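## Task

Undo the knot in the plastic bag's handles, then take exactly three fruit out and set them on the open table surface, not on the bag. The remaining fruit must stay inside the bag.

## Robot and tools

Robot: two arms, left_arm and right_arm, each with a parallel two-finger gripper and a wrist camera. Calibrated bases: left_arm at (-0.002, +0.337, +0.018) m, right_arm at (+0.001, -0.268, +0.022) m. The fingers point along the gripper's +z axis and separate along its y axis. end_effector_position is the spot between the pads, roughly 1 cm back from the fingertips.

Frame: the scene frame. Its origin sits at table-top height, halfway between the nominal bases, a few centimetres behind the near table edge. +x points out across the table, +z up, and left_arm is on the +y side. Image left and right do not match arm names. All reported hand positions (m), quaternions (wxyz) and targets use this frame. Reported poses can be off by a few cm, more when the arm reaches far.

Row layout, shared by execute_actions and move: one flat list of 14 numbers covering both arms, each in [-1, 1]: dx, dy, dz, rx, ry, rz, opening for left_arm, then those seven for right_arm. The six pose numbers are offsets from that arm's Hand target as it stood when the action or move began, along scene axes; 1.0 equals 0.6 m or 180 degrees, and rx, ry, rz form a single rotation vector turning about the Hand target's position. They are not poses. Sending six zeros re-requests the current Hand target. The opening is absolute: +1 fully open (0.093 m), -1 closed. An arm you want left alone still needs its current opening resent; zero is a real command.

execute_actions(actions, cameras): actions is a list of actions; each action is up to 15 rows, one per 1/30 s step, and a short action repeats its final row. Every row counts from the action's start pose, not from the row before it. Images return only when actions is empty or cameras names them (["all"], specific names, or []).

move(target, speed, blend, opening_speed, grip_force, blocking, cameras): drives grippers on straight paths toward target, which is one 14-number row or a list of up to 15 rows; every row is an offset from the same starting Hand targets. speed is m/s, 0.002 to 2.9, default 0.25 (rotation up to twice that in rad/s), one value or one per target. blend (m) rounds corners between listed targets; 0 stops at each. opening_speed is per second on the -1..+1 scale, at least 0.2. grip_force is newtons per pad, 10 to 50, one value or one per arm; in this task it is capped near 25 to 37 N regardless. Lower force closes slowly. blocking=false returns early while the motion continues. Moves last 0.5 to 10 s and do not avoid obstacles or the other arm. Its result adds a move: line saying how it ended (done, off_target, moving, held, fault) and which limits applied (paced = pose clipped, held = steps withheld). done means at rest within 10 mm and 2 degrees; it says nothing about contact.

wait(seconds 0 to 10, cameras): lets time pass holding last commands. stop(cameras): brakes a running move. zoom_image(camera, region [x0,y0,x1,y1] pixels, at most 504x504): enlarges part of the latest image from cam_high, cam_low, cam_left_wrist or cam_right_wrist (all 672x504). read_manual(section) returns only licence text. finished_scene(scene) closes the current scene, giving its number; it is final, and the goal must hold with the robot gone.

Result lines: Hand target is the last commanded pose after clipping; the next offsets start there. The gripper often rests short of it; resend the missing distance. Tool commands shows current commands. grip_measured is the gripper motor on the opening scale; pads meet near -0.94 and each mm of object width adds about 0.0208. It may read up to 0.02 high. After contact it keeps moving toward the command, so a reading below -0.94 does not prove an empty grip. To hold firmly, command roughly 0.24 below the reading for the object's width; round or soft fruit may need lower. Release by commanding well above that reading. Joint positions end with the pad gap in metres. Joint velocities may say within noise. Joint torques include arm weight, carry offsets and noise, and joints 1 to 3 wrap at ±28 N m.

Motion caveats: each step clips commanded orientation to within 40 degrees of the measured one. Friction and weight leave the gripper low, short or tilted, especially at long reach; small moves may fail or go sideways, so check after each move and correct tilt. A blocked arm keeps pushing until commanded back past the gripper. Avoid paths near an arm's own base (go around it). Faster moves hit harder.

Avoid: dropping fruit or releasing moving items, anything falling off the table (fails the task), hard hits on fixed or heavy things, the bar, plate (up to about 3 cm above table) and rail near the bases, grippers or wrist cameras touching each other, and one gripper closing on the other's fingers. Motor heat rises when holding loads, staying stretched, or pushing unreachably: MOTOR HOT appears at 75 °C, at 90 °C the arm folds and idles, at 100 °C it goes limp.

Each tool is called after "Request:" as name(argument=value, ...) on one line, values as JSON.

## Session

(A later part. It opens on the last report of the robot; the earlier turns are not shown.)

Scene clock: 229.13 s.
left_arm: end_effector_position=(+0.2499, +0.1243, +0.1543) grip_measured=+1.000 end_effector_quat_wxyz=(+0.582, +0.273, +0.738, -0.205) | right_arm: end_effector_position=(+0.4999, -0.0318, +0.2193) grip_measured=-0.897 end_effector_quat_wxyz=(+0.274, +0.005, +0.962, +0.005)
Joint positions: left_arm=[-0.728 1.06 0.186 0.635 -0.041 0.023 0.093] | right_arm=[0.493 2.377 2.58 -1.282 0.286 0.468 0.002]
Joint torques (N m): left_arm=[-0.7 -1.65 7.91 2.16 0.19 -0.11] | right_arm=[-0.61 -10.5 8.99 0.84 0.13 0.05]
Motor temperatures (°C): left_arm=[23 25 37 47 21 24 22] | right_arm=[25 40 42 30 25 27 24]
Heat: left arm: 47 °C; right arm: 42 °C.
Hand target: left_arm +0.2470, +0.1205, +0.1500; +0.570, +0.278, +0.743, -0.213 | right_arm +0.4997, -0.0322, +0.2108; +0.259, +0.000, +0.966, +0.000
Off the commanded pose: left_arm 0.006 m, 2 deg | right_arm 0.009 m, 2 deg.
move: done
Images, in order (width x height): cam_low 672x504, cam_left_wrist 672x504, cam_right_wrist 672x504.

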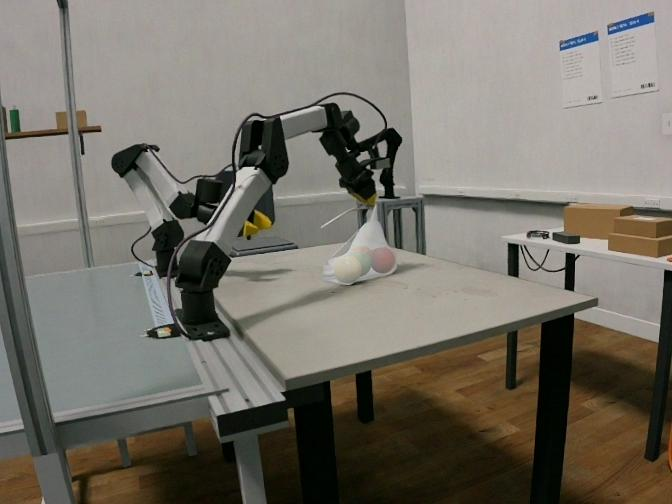

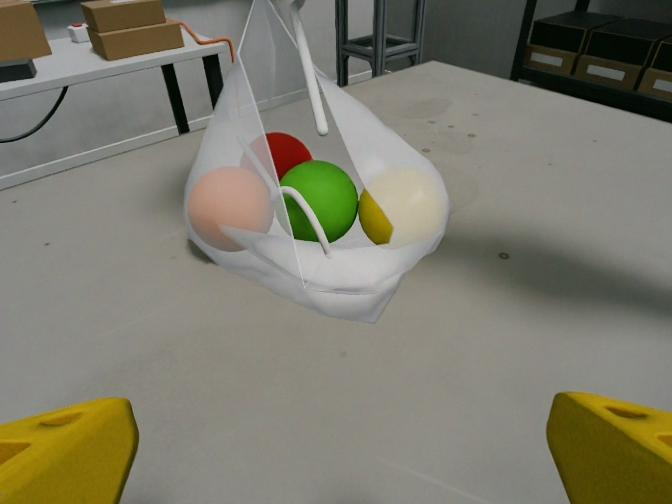

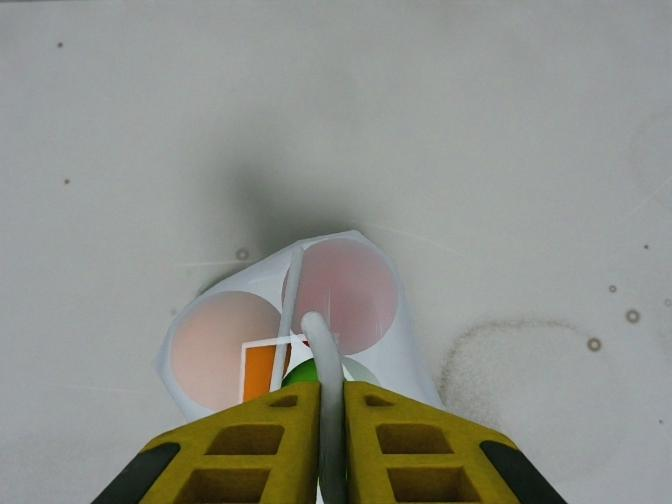

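Request:
move(target=[0.2367,-0.2025,-0.06,0.0757,0.1167,0.0876,1, 0,0,0,0,0,0,-1], speed=0.2, cameras=["all"])

Request:
zoom_image(camera="cam_low", region=[280, 170, 430, 300])

Request:
zoom_image(camera="cam_high", region=[240, 150, 440, 320])

Scene clock: 280.00 s.
left_arm: end_effector_position=(+0.3902, +0.0001, +0.1175) grip_measured=+1.000 end_effector_quat_wxyz=(+0.424, +0.198, +0.878, -0.103) | right_arm: end_effector_position=(+0.4996, -0.0320, +0.2192) grip_measured=-0.897 end_effector_quat_wxyz=(+0.273, +0.005, +0.962, +0.004)
Joint positions: left_arm=[-0.802 1.907 1.208 0.007 -0.28 -0.221 0.093] | right_arm=[0.493 2.377 2.58 -1.283 0.286 0.468 0.002]
Joint velocities: left_arm=[-0.002 0.007 -0.007 -0.022 -0.154 0.007 0] | right_arm=[within noise]
Joint torques (N m): left_arm=[-0.81 -7.6 10.33 1.45 -0.36 -0.11] | right_arm=[-0.68 -10.5 9.14 0.83 0.14 0.05]
Heat: left arm: 48 °C; right arm: 42 °C.
Hand target: left_arm +0.3890, -0.0011, +0.1140; +0.413, +0.196, +0.885, -0.091 | right_arm +0.4996, -0.0323, +0.2108; +0.259, +0.000, +0.966, +0.000
Off the commanded pose: left_arm 0.004 m, 2 deg | right_arm 0.008 m, 2 deg.
move: done

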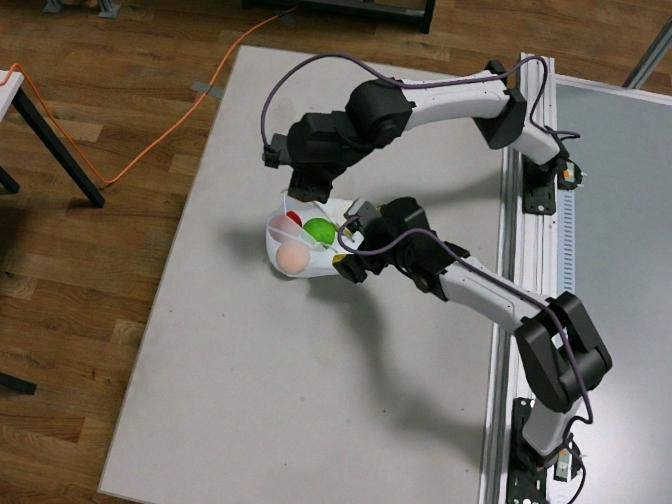

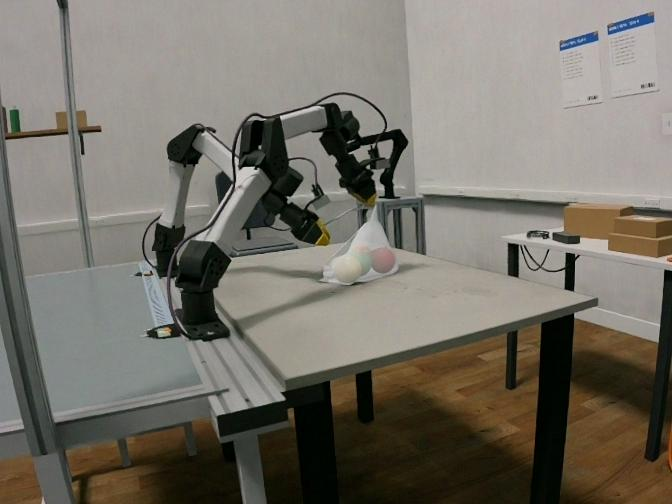

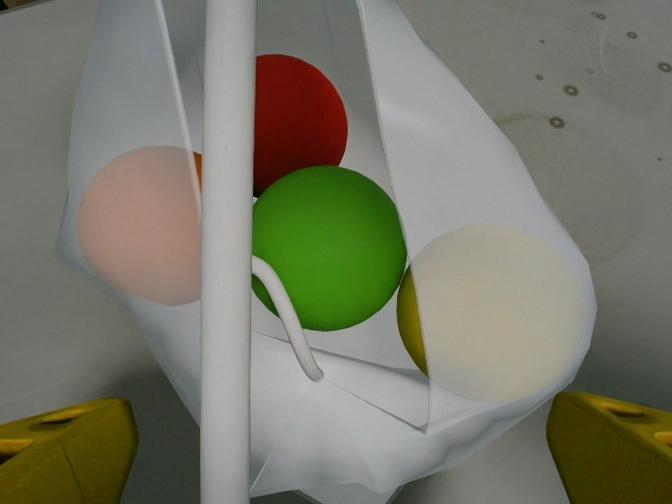

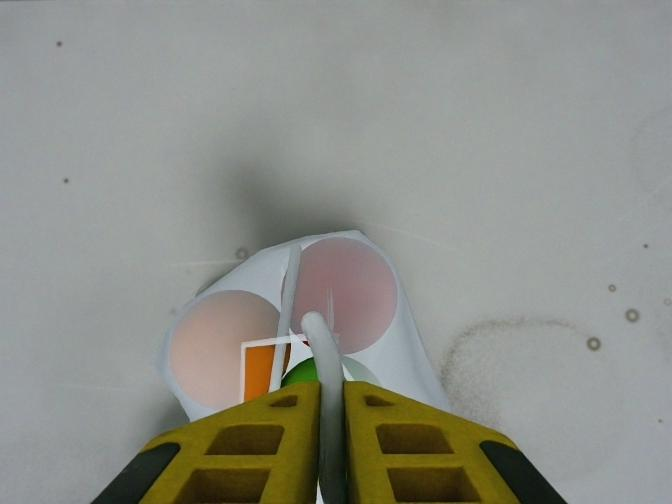

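Scaled by 3.360 from the camera's 672x504 image, which has a finer 960x720 frame.

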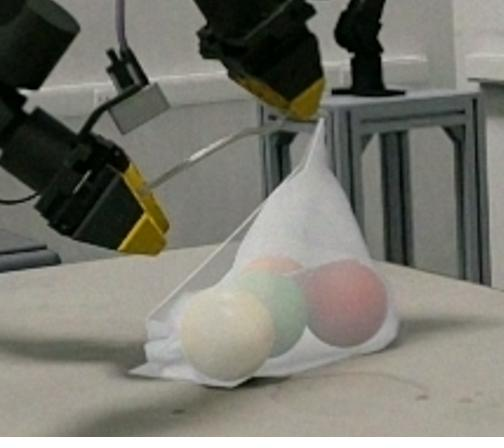

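Scaled by 2.520 from the camera's 672x504 image, which has a finer 960x720 frame.

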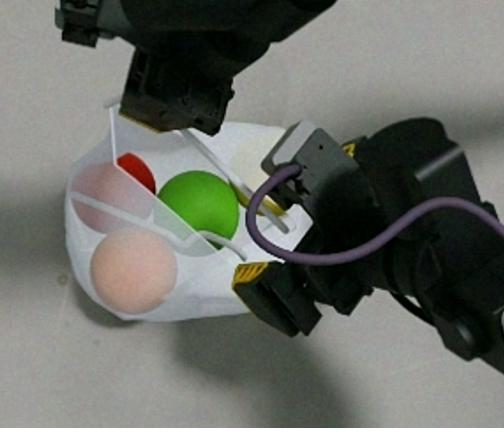

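Request:
move(target=[[-0.0933,0.0467,0.0833,0,0,0,1, 0,0,0,0,0,0,-1],[-0.0933,0.0467,0.0833,0,0,0,1, -0.0167,0,-0.0333,0,0,0.3333,-1],[-0.0333,-0.0698,0.0167,0,0,0.1667,1, -0.0167,0,-0.0333,0,0,0.3333,-1]], speed=[0.2,0.25,0.2], cameras=["all"])

Request:
zoom_image(camera="cam_high", region=[240, 150, 440, 320])

Scene clock: 325.13 s.
left_arm: end_effector_position=(+0.3702, -0.0433, +0.1240) grip_measured=+1.000 end_effector_quat_wxyz=(+0.422, -0.039, +0.906, +0.004) | right_arm: end_effector_position=(+0.4897, -0.0325, +0.1959) grip_measured=-0.897 end_effector_quat_wxyz=(+0.235, -0.479, +0.837, +0.123)
Joint positions: left_arm=[-1.015 2.195 1.752 -0.607 -0.749 -0.889 0.093] | right_arm=[0.325 2.319 2.397 -1.205 -0.287 -0.612 0.002]
Joint torques (N m): left_arm=[-0.7 -9.25 10.3 0.95 -0.8 -0.14] | right_arm=[-0.76 -10.67 9.44 0.78 -0.4 0.08]
Motor temperatures (°C): left_arm=[23 30 43 43 22 24 22] | right_arm=[25 45 43 29 24 27 25]
Heat: left arm: 43 °C; right arm: 45 °C.
Hand target: left_arm +0.3690, -0.0429, +0.1239; +0.422, -0.040, +0.905, +0.019 | right_arm +0.4896, -0.0322, +0.1908; +0.224, -0.483, +0.837, +0.130
Off the commanded pose: left_arm 0.001 m, 2 deg | right_arm 0.005 m, 1 deg.
move: done

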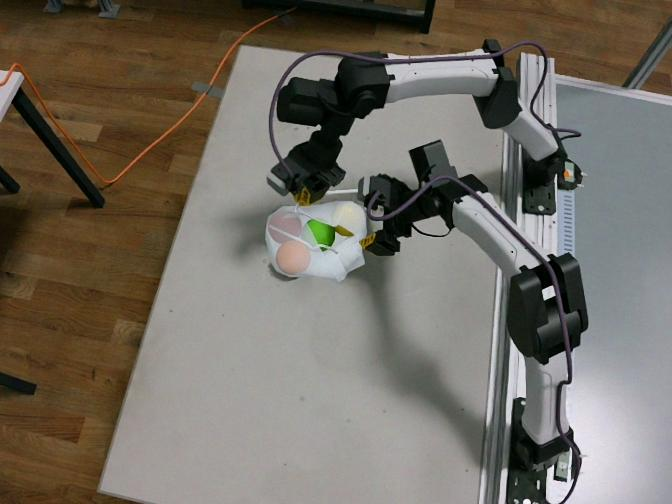

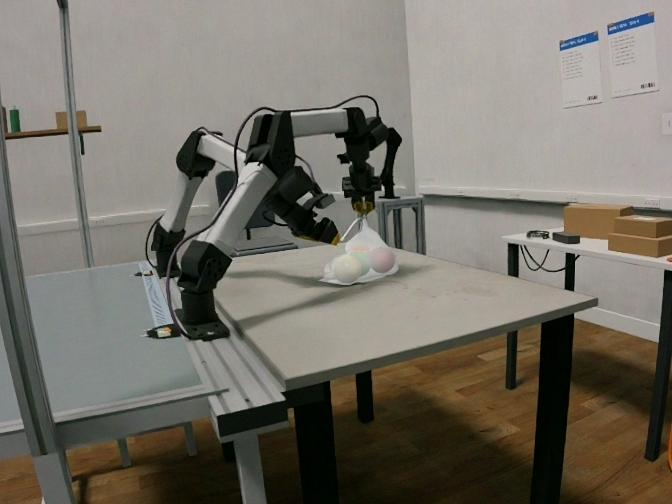

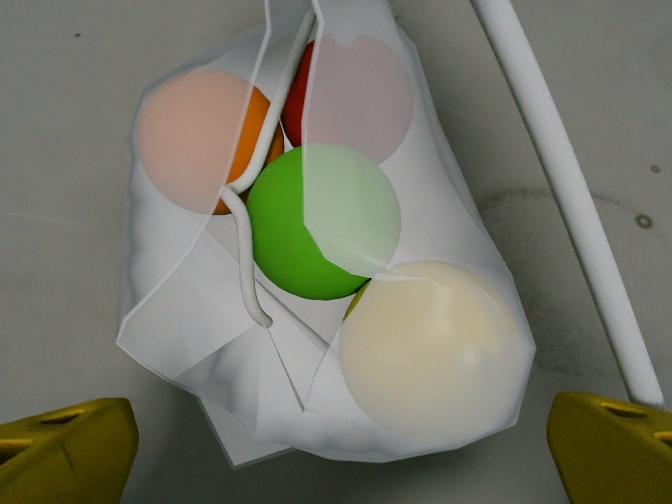

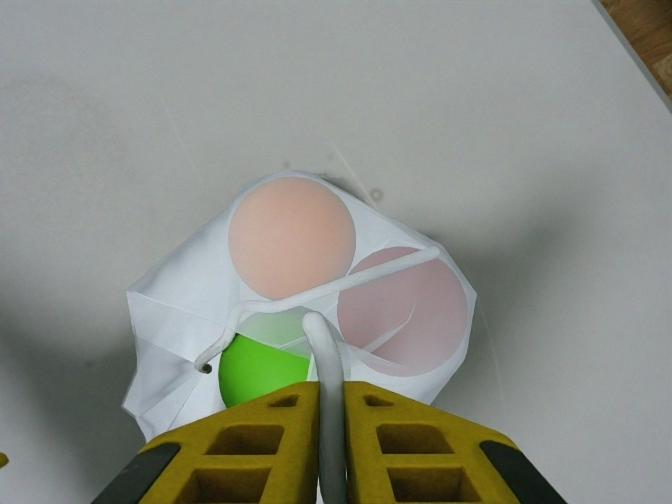

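Scaled by 2.520 from the camera's 672x504 image, which has a finer 960x720 frame.

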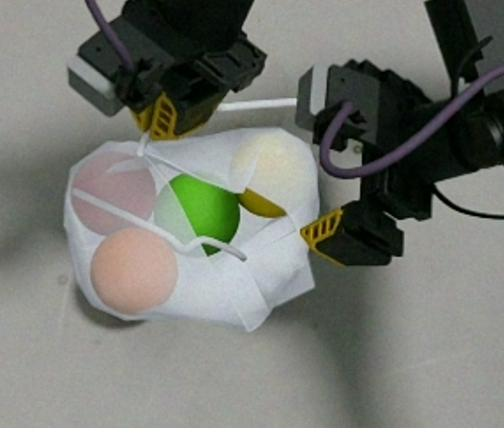

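Request:
move(target=[0,0,0,0,0,0,1, 0.059,-0.088,0.0403,0,0,0,-1], speed=0.1, cameras=["cam_high","cam_left_wrist","cam_right_wrist"])

Request:
zoom_image(camera="cam_high", region=[240, 150, 440, 320])

Scene clock: 362.73 s.
left_arm: end_effector_position=(+0.3701, -0.0432, +0.1240) grip_measured=+1.000 end_effector_quat_wxyz=(+0.421, -0.039, +0.906, +0.004) | right_arm: end_effector_position=(+0.5265, -0.0866, +0.2217) grip_measured=-0.897 end_effector_quat_wxyz=(+0.268, -0.469, +0.834, +0.114)
Joint positions: left_arm=[-1.015 2.195 1.752 -0.607 -0.749 -0.889 0.093] | right_arm=[0.196 2.505 2.837 -1.42 -0.336 -0.708 0.002]
Joint torques (N m): left_arm=[-0.69 -9.32 10.28 0.92 -0.81 -0.13] | right_arm=[-0.42 -11.1 8.64 0.82 -0.39 0.02]
Motor temperatures (°C): left_arm=[23 35 46 39 22 24 22] | right_arm=[25 50 46 28 25 27 25]
Heat: left arm: 46 °C; right arm: 50 °C.
Hand target: left_arm +0.3690, -0.0429, +0.1238; +0.422, -0.040, +0.905, +0.019 | right_arm +0.5251, -0.0850, +0.2151; +0.225, -0.483, +0.837, +0.130
Off the commanded pose: left_arm 0.001 m, 2 deg | right_arm 0.007 m, 6 deg.
elbow stopped short (right arm): the move would have taken joint 3 (elbow) straighter than the controller allows.
move: off_target (right_arm)
Images, in order (width x height): cam_high 672x504, cam_left_wrist 672x504, cam_right_wrist 672x504.

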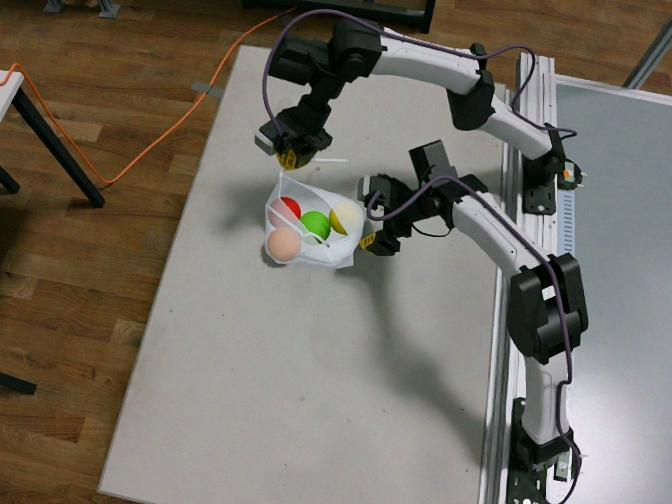

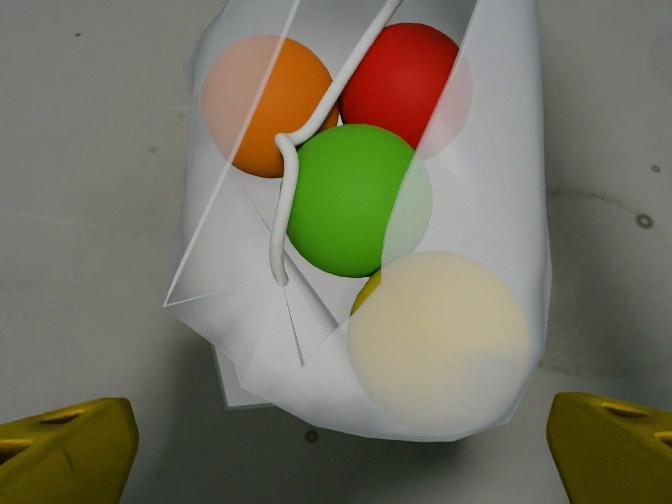

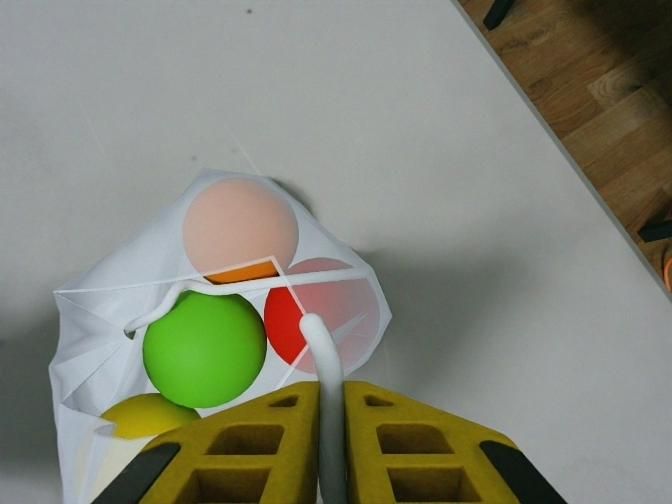

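Scaled by 2.520 from the camera's 672x504 image, which has a finer 960x720 frame.

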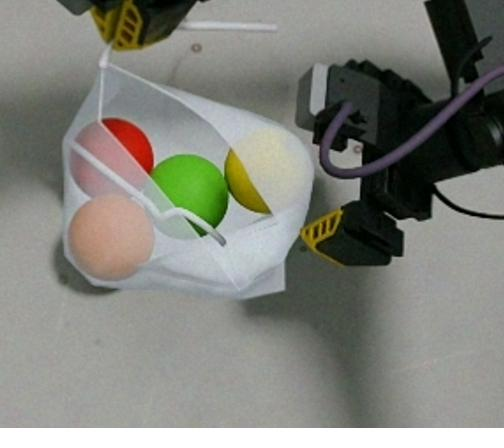

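Request:
move(target=[0.0737,0.0445,-0.0322,0,0,0,-0.32, 0,0,0,0,0,0,-1], speed=0.15, cameras=["cam_left_wrist","cam_high"])

Request:
zoom_image(camera="cam_high", region=[240, 150, 440, 320])

Scene clock: 380.07 s.
left_arm: end_effector_position=(+0.4145, -0.0067, +0.1140) grip_measured=-0.318 end_effector_quat_wxyz=(+0.425, -0.050, +0.903, +0.031) | right_arm: end_effector_position=(+0.5264, -0.0867, +0.2217) grip_measured=-0.897 end_effector_quat_wxyz=(+0.268, -0.469, +0.834, +0.114)
Joint positions: left_arm=[-0.903 2.209 1.727 -0.529 -0.737 -0.79 0.03] | right_arm=[0.196 2.505 2.837 -1.421 -0.336 -0.708 0.002]
Joint torques (N m): left_arm=[-0.95 -9.59 6.53 1.83 -0.24 0.19] | right_arm=[-0.44 -11.12 8.5 0.82 -0.42 0.06]
Heat: left arm: 46 °C; right arm: 49 °C.
Hand target: left_arm +0.4132, -0.0162, +0.1046; +0.422, -0.040, +0.905, +0.019 | right_arm +0.5251, -0.0851, +0.2151; +0.225, -0.483, +0.837, +0.130
Off the commanded pose: left_arm 0.013 m, 2 deg | right_arm 0.007 m, 6 deg.
elbow stopped short (right arm): the move would have taken joint 3 (elbow) straighter than the controller allows.
move: off_target (left_arm, right_arm)
Images, in order (width x height): cam_high 672x504, cam_left_wrist 672x504.

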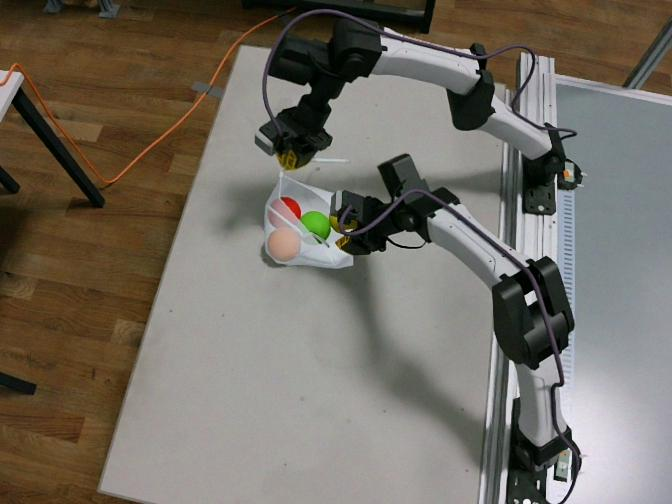

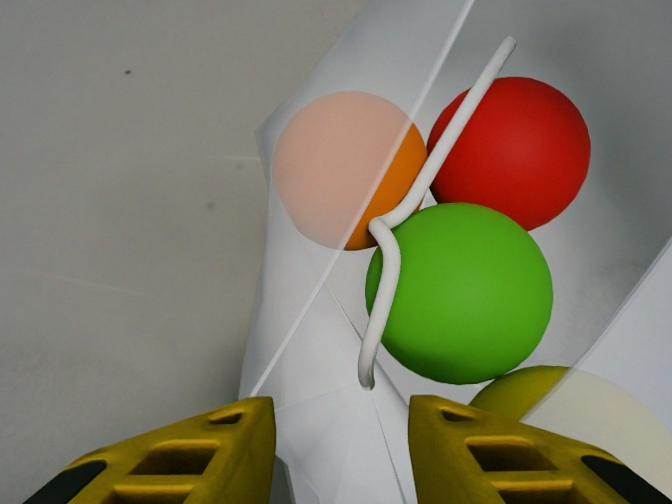

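Scaled by 2.520 from the camera's 672x504 image, which has a finer 960x720 frame.

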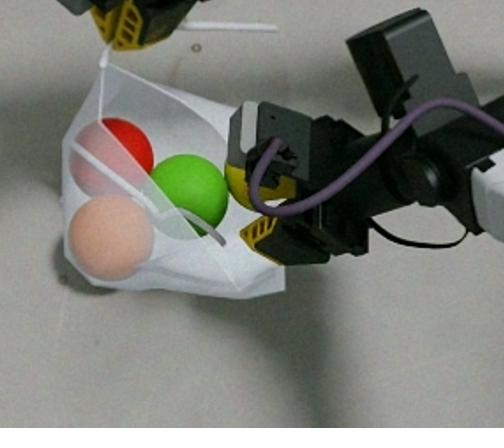

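Request:
move(target=[0.1213,0.0103,-0.0660,0,0,0,-0.32, 0,0,0,0,0,0,-1], speed=0.1, cameras=["cam_left_wrist","cam_right_wrist"])

Scene clock: 422.47 s.
left_arm: end_effector_position=(+0.4768, +0.0023, +0.0627) grip_measured=-0.318 end_effector_quat_wxyz=(+0.413, -0.041, +0.909, +0.042) | right_arm: end_effector_position=(+0.5263, -0.0867, +0.2217) grip_measured=-0.897 end_effector_quat_wxyz=(+0.268, -0.469, +0.834, +0.114)
Joint positions: left_arm=[-0.789 2.408 1.869 -0.426 -0.668 -0.661 0.03] | right_arm=[0.196 2.505 2.837 -1.421 -0.336 -0.708 0.002]
Joint torques (N m): left_arm=[-0.16 -10.44 10.17 1.95 -0.18 0.22] | right_arm=[-0.5 -11.1 8.55 0.85 -0.41 0.05]
Motor temperatures (°C): left_arm=[23 41 41 41 22 24 22] | right_arm=[24 50 42 28 25 26 25]
Heat: left arm: 41 °C; right arm: 50 °C.
Hand target: left_arm +0.4860, -0.0101, +0.0649; +0.422, -0.040, +0.905, +0.019 | right_arm +0.5251, -0.0851, +0.2150; +0.225, -0.483, +0.837, +0.130
Off the commanded pose: left_arm 0.016 m, 3 deg | right_arm 0.007 m, 5 deg.
elbow stopped short (right arm): the move would have taken joint 3 (elbow) straighter than the controller allows.
move: off_target (left_arm, right_arm)
Images, in order (width x height): cam_left_wrist 672x504, cam_right_wrist 672x504.

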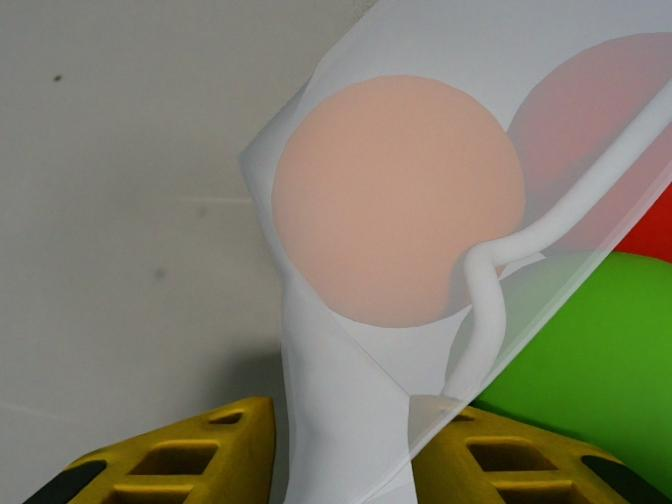

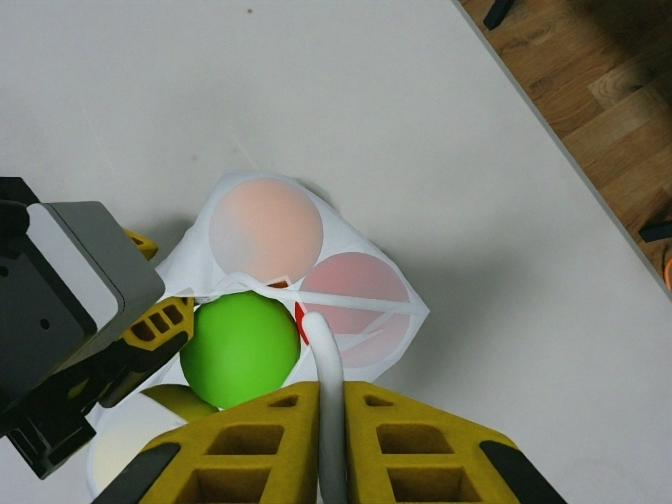

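Request:
move(target=[[-0.155,-0.0033,0.1135,0,0,0,-0.32, 0,0,0,0,0,0,-1],[-0.1683,-0.075,0.1,0,0,0,1, 0,0,0,0,0,0,-1]], speed=0.15, cameras=["cam_left_wrist","cam_right_wrist","cam_high"])

Request:
zoom_image(camera="cam_high", region=[240, 150, 440, 320])

Scene clock: 446.40 s.
left_arm: end_effector_position=(+0.3843, -0.0578, +0.1260) grip_measured=+1.000 end_effector_quat_wxyz=(+0.422, -0.037, +0.906, +0.003) | right_arm: end_effector_position=(+0.5263, -0.0867, +0.2217) grip_measured=-0.897 end_effector_quat_wxyz=(+0.268, -0.469, +0.834, +0.114)
Joint positions: left_arm=[-1.006 2.27 1.882 -0.648 -0.743 -0.871 0.093] | right_arm=[0.196 2.505 2.837 -1.421 -0.336 -0.708 0.002]
Joint torques (N m): left_arm=[-0.24 -9.74 10.35 0.95 -0.8 -0.14] | right_arm=[-0.32 -11.15 8.47 0.79 -0.41 0.04]
Heat: left arm: 43 °C; right arm: 51 °C.
Hand target: left_arm +0.3850, -0.0550, +0.1250; +0.422, -0.040, +0.905, +0.019 | right_arm +0.5251, -0.0851, +0.2150; +0.225, -0.483, +0.837, +0.130
Off the commanded pose: left_arm 0.003 m, 2 deg | right_arm 0.007 m, 5 deg.
elbow stopped short (right arm): the move would have taken joint 3 (elbow) straighter than the controller allows.
move: off_target (right_arm)
Images, in order (width x height): cam_high 672x504, cam_left_wrist 672x504, cam_right_wrist 672x504.

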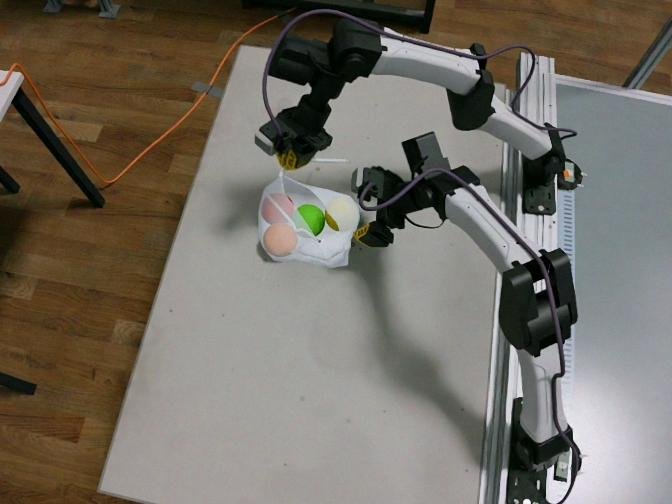

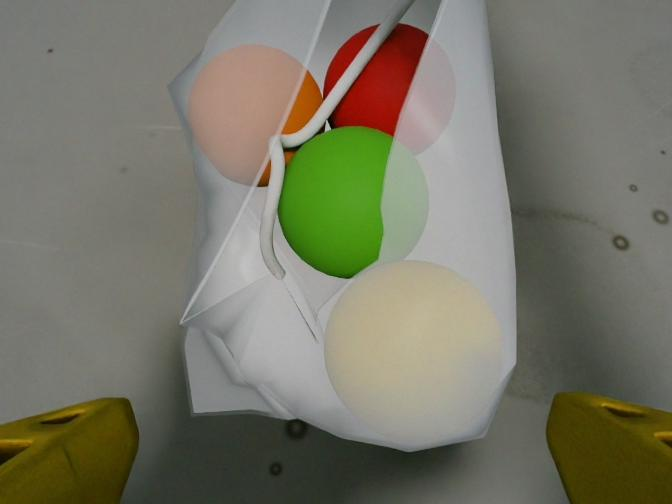

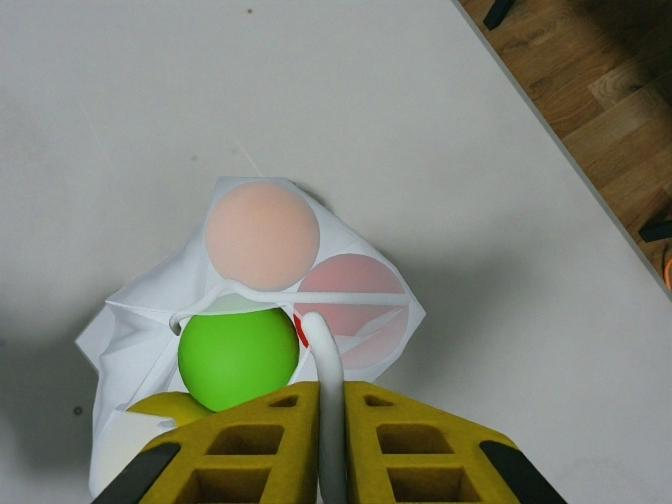

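Scaled by 2.520 from the camera's 672x504 image, which has a finer 960x720 frame.

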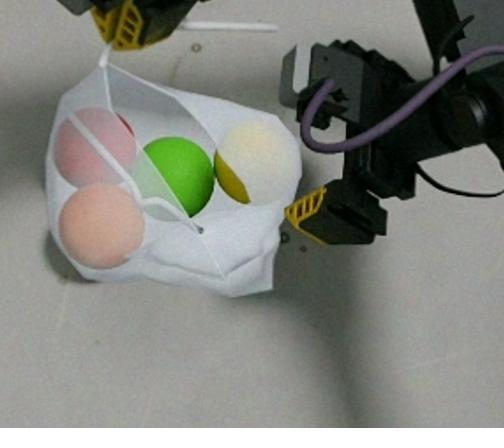

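Request:
move(target=[0,0,0,0,0,0,1, 0.0248,-0.0665,-0.0418,0.0481,-0.0278,0,-1], speed=0.1, cameras=["cam_left_wrist","cam_right_wrist","cam_high"])

Request:
zoom_image(camera="cam_high", region=[240, 150, 440, 320])

Scene clock: 457.90 s.
left_arm: end_effector_position=(+0.3843, -0.0578, +0.1260) grip_measured=+1.000 end_effector_quat_wxyz=(+0.422, -0.037, +0.906, +0.003) | right_arm: end_effector_position=(+0.5392, -0.1274, +0.1645) grip_measured=-0.897 end_effector_quat_wxyz=(+0.266, -0.465, +0.826, +0.176)
Joint positions: left_arm=[-1.006 2.27 1.882 -0.648 -0.743 -0.871 0.093] | right_arm=[0.069 2.42 2.421 -1.171 -0.508 -0.813 0.002]
Joint torques (N m): left_arm=[-0.28 -9.78 10.37 0.96 -0.8 -0.12] | right_arm=[-0.2 -17.69 5.31 1.16 -0.51 0.1]
Motor temperatures (°C): left_arm=[23 43 46 39 22 24 22] | right_arm=[24 53 42 28 25 26 25]
Heat: left arm: 46 °C; right arm: 53 °C.
Hand target: left_arm +0.3850, -0.0550, +0.1250; +0.422, -0.040, +0.905, +0.019 | right_arm +0.5400, -0.1249, +0.1901; +0.297, -0.470, +0.814, +0.171
Off the commanded pose: left_arm 0.003 m, 2 deg | right_arm 0.026 m, 4 deg.
move: off_target (right_arm)
Images, in order (width x height): cam_high 672x504, cam_left_wrist 672x504, cam_right_wrist 672x504.

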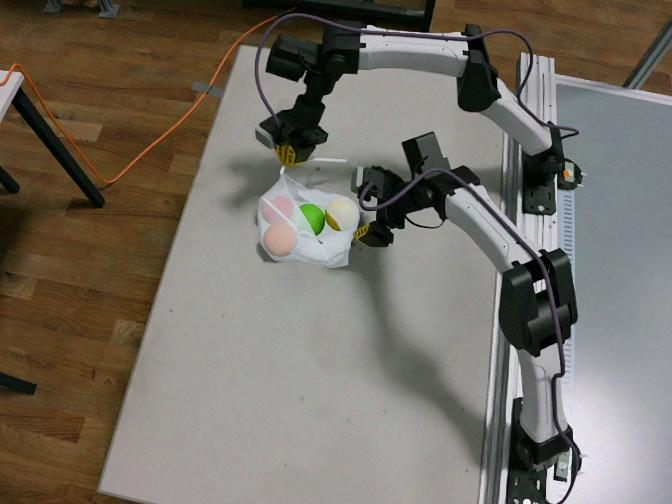

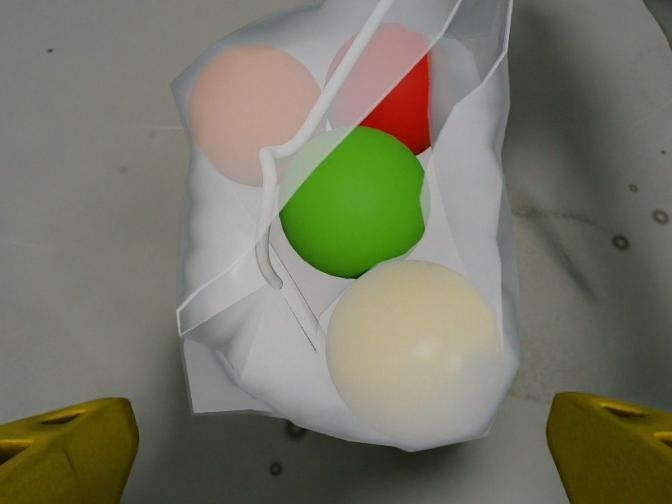

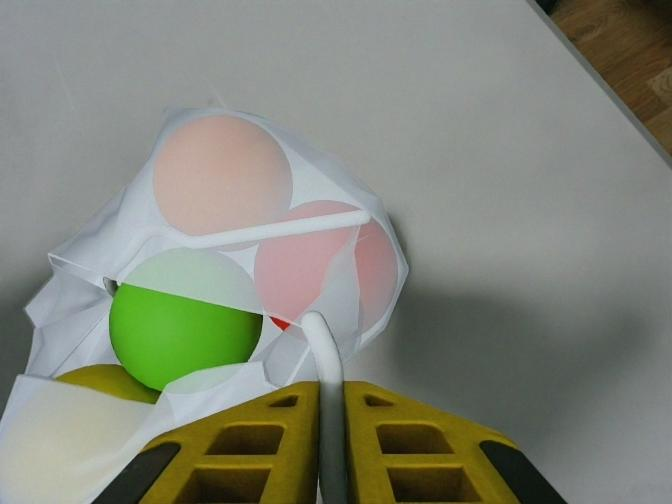

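Scaled by 2.520 from the camera's 672x504 image, which has a finer 960x720 frame.

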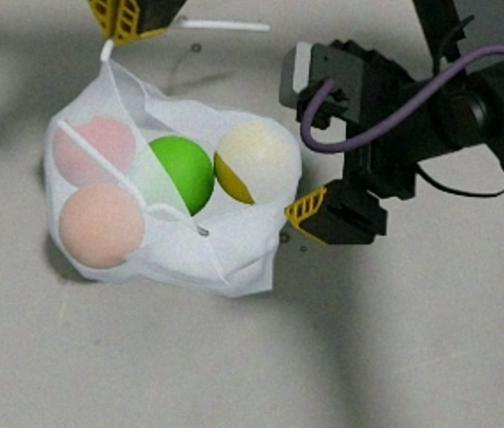

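Request:
move(target=[0,0,0,0,0,0,-1, -0.025,0.0248,0.0532,0,0,0,-1], speed=0.1, cameras=["cam_left_wrist","cam_right_wrist"])

Scene clock: 497.50 s.
left_arm: end_effector_position=(+0.3842, -0.0577, +0.1260) grip_measured=-0.987 end_effector_quat_wxyz=(+0.422, -0.037, +0.906, +0.003) | right_arm: end_effector_position=(+0.5314, -0.1133, +0.1858) grip_measured=-0.897 end_effector_quat_wxyz=(+0.274, -0.466, +0.822, +0.178)
Joint positions: left_arm=[-1.006 2.27 1.882 -0.648 -0.743 -0.871 0] | right_arm=[0.098 2.384 2.431 -1.189 -0.508 -0.784 0.002]
Joint torques (N m): left_arm=[-0.34 -9.72 10.43 0.95 -0.81 -0.11] | right_arm=[0.57 -17.54 9.28 0.69 -0.39 0.25]
Motor temperatures (°C): left_arm=[23 45 49 37 22 24 22] | right_arm=[24 75 41 29 25 26 25]
Heat: left arm: 49 °C; right arm: 75 °C. Fold the right arm in close to its base, or ease its load, before you think long.
Hand target: left_arm +0.3850, -0.0550, +0.1250; +0.422, -0.040, +0.905, +0.019 | right_arm +0.5250, -0.1101, +0.2219; +0.297, -0.469, +0.814, +0.171
Off the commanded pose: left_arm 0.003 m, 2 deg | right_arm 0.037 m, 3 deg.
MOTOR HOT: joint 2 (shoulder) of the right arm reports 75 °C; the controller's stop level is 90 °C. To cool a motor, set the load down, stop pushing, or move to a pose that needs little force.
move: off_target (right_arm)
Images, in order (width x height): cam_left_wrist 672x504, cam_right_wrist 672x504.

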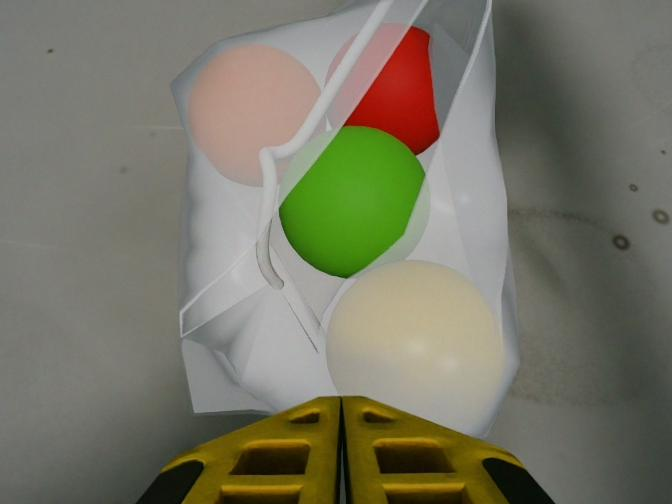

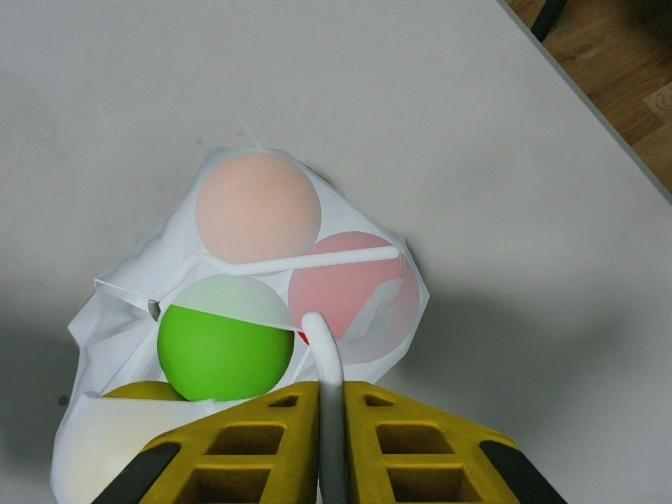

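Request:
move(target=[0,0,0,0,0,0,-1, -0.175,-0.1,-0.06,0,0,0,-1], speed=0.15, cameras=["cam_left_wrist","cam_right_wrist","cam_high"])

Scene clock: 502.30 s.
left_arm: end_effector_position=(+0.3842, -0.0577, +0.1260) grip_measured=-0.987 end_effector_quat_wxyz=(+0.422, -0.037, +0.906, +0.003) | right_arm: end_effector_position=(+0.4197, -0.1703, +0.1709) grip_measured=-0.897 end_effector_quat_wxyz=(+0.270, -0.464, +0.825, +0.177)
Joint positions: left_arm=[-1.006 2.27 1.882 -0.648 -0.743 -0.871 0] | right_arm=[-0.012 1.841 1.548 -0.913 -0.544 -0.895 0.002]
Joint torques (N m): left_arm=[-0.29 -9.77 10.39 0.93 -0.8 -0.11] | right_arm=[-0.88 -12.66 5.63 1.03 -0.6 0.01]
Motor temperatures (°C): left_arm=[23 45 49 37 22 24 22] | right_arm=[24 73 42 29 25 26 25]
Heat: left arm: 49 °C; right arm: 73 °C. Fold the right arm in close to its base, or ease its load, before you think long.
Hand target: left_arm +0.3850, -0.0550, +0.1250; +0.422, -0.040, +0.905, +0.019 | right_arm +0.4200, -0.1701, +0.1860; +0.297, -0.470, +0.814, +0.171
Off the commanded pose: left_arm 0.003 m, 2 deg | right_arm 0.015 m, 3 deg.
MOTOR HOT: still on. Joint 2 (shoulder) of the right arm reports 73 °C.
move: off_target (right_arm)
Images, in order (width x height): cam_high 672x504, cam_left_wrist 672x504, cam_right_wrist 672x504.

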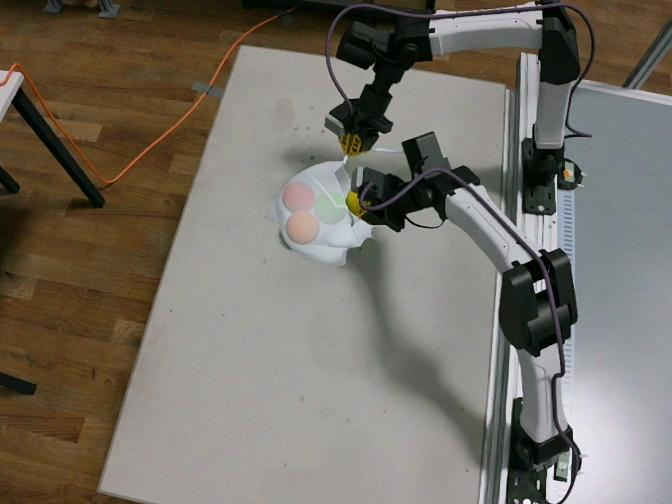

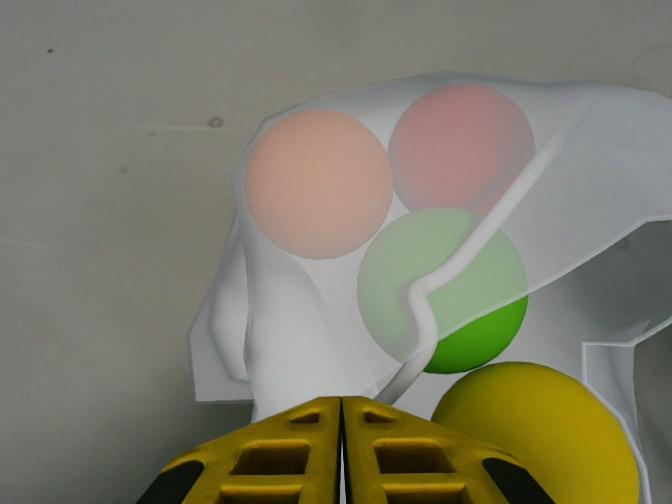

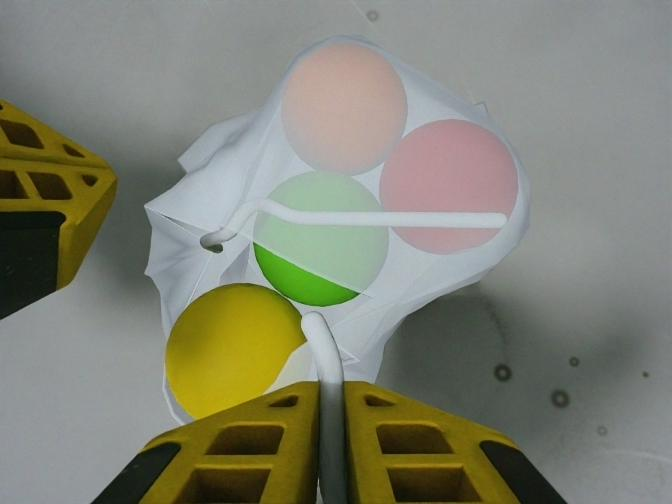

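Request:
move(target=[[-0.1417,-0.0417,0.0083,0,0,0,-1, 0.0333,-0.0083,0.0567,0,0,0,-1],[-0.175,-0.0833,-0.0533,-0.0089,-0.0666,-0.1388,1, 0.0417,-0.0083,0.0233,0,0,0,-1]], speed=0.15, cameras=["cam_left_wrist","cam_right_wrist","cam_high"])

Request:
zoom_image(camera="cam_high", region=[240, 120, 440, 290])

Scene clock: 553.40 s.
left_arm: end_effector_position=(+0.2827, -0.0962, +0.0765) grip_measured=+1.000 end_effector_quat_wxyz=(+0.498, +0.151, +0.852, -0.058) | right_arm: end_effector_position=(+0.4401, -0.1743, +0.2114) grip_measured=-0.897 end_effector_quat_wxyz=(+0.297, -0.469, +0.815, +0.164)
Joint positions: left_arm=[-1.22 2.129 1.265 0.103 -0.78 -0.514 0.093] | right_arm=[-0.022 1.876 1.733 -1.008 -0.55 -0.91 0.002]
Joint torques (N m): left_arm=[-0.7 -12.19 5.93 2.21 -0.17 0.17] | right_arm=[-1.16 -7.41 5.49 1.17 -0.6 0.07]
Motor temperatures (°C): left_arm=[23 47 50 36 22 24 22] | right_arm=[24 64 40 29 25 26 25]
Heat: left arm: 50 °C; right arm: 64 °C.
Hand target: left_arm +0.2801, -0.1050, +0.0930; +0.507, +0.149, +0.844, -0.090 | right_arm +0.4450, -0.1751, +0.1998; +0.297, -0.470, +0.814, +0.171
Off the commanded pose: left_arm 0.019 m, 4 deg | right_arm 0.012 m, 1 deg.
MOTOR HOT: cleared for the motors of the right arm.
move: off_target (left_arm, right_arm); target 2's new opening was sent with left_arm's hand 0.019 m and 4 deg from that target
Images, in order (width x height): cam_high 672x504, cam_left_wrist 672x504, cam_right_wrist 672x504.

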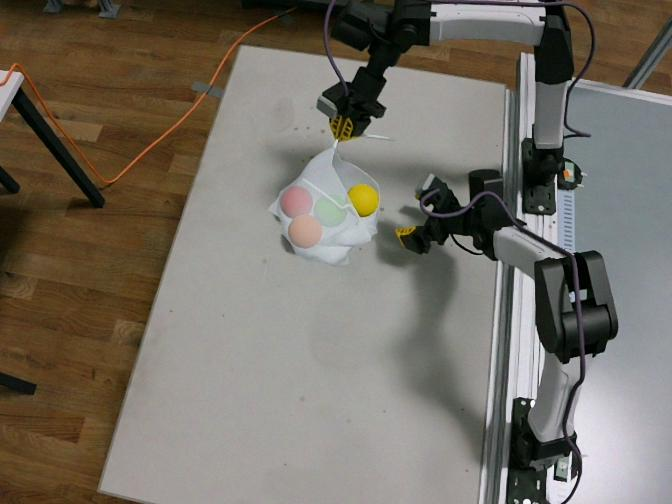

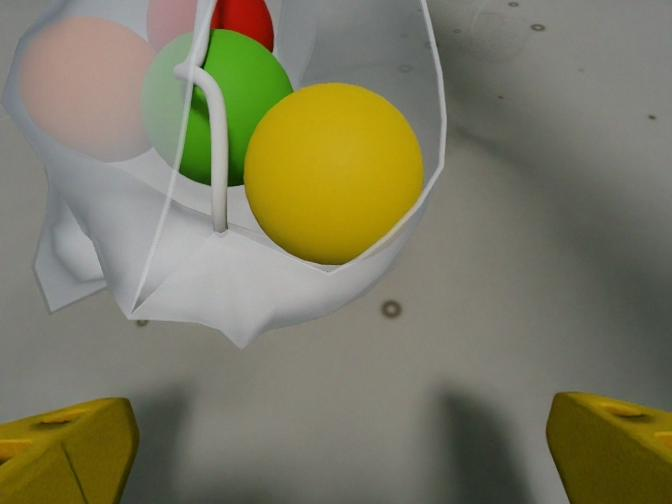

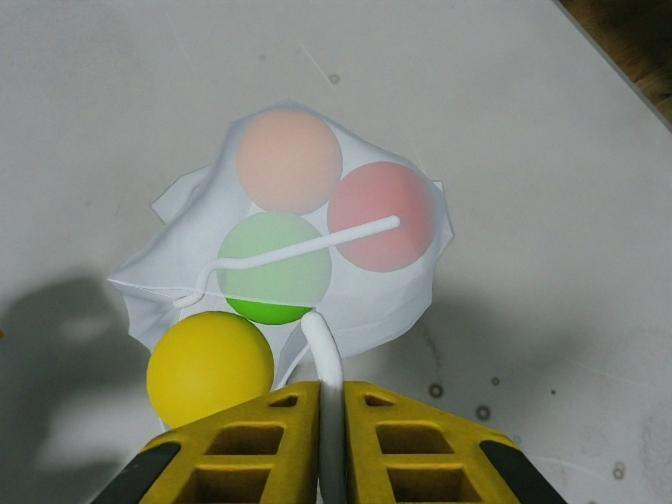

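Scaled by 2.520 from the camera's 672x504 image, which has a finer 960x720 frame.

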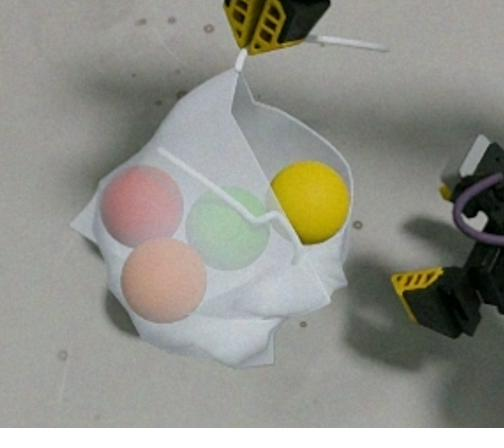

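Request:
move(target=[0.0473,-0.0367,0.02,0,0,0.065,0.77, 0,0,0,0,0,0,-1], speed=0.12, cameras=["cam_left_wrist"])

Scene clock: 587.13 s.
left_arm: end_effector_position=(+0.3073, -0.1290, +0.1078) grip_measured=+0.772 end_effector_quat_wxyz=(+0.515, +0.064, +0.853, -0.055) | right_arm: end_effector_position=(+0.4401, -0.1743, +0.2114) grip_measured=-0.897 end_effector_quat_wxyz=(+0.297, -0.469, +0.815, +0.164)
Joint positions: left_arm=[-1.22 2.253 1.603 -0.147 -0.881 -0.684 0.082] | right_arm=[-0.022 1.876 1.733 -1.008 -0.55 -0.91 0.002]
Joint torques (N m): left_arm=[-0.25 -9.59 10.17 1.17 -0.77 -0.12] | right_arm=[-1.2 -7.64 5.6 1.14 -0.61 0.05]
Motor temperatures (°C): left_arm=[23 53 45 39 22 24 22] | right_arm=[24 55 39 29 25 26 25]
Heat: left arm: 53 °C; right arm: 55 °C.
Hand target: left_arm +0.3085, -0.1270, +0.1052; +0.514, +0.062, +0.855, -0.038 | right_arm +0.4450, -0.1751, +0.1998; +0.297, -0.470, +0.814, +0.171
Off the commanded pose: left_arm 0.004 m, 2 deg | right_arm 0.013 m, 1 deg.
move: off_target (right_arm)
Images, in order (width x height): cam_left_wrist 672x504.

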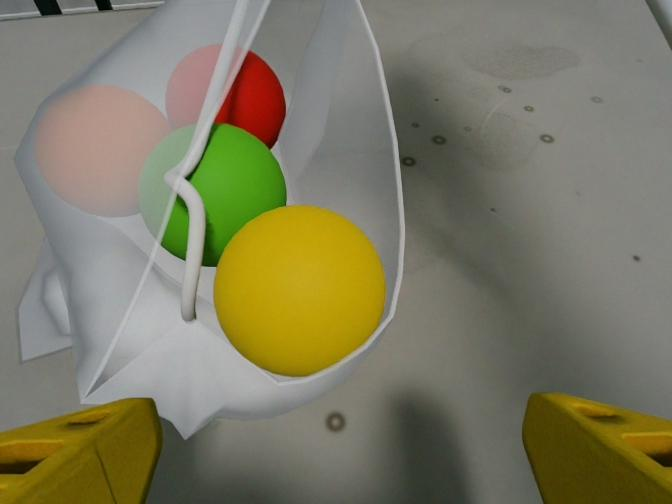

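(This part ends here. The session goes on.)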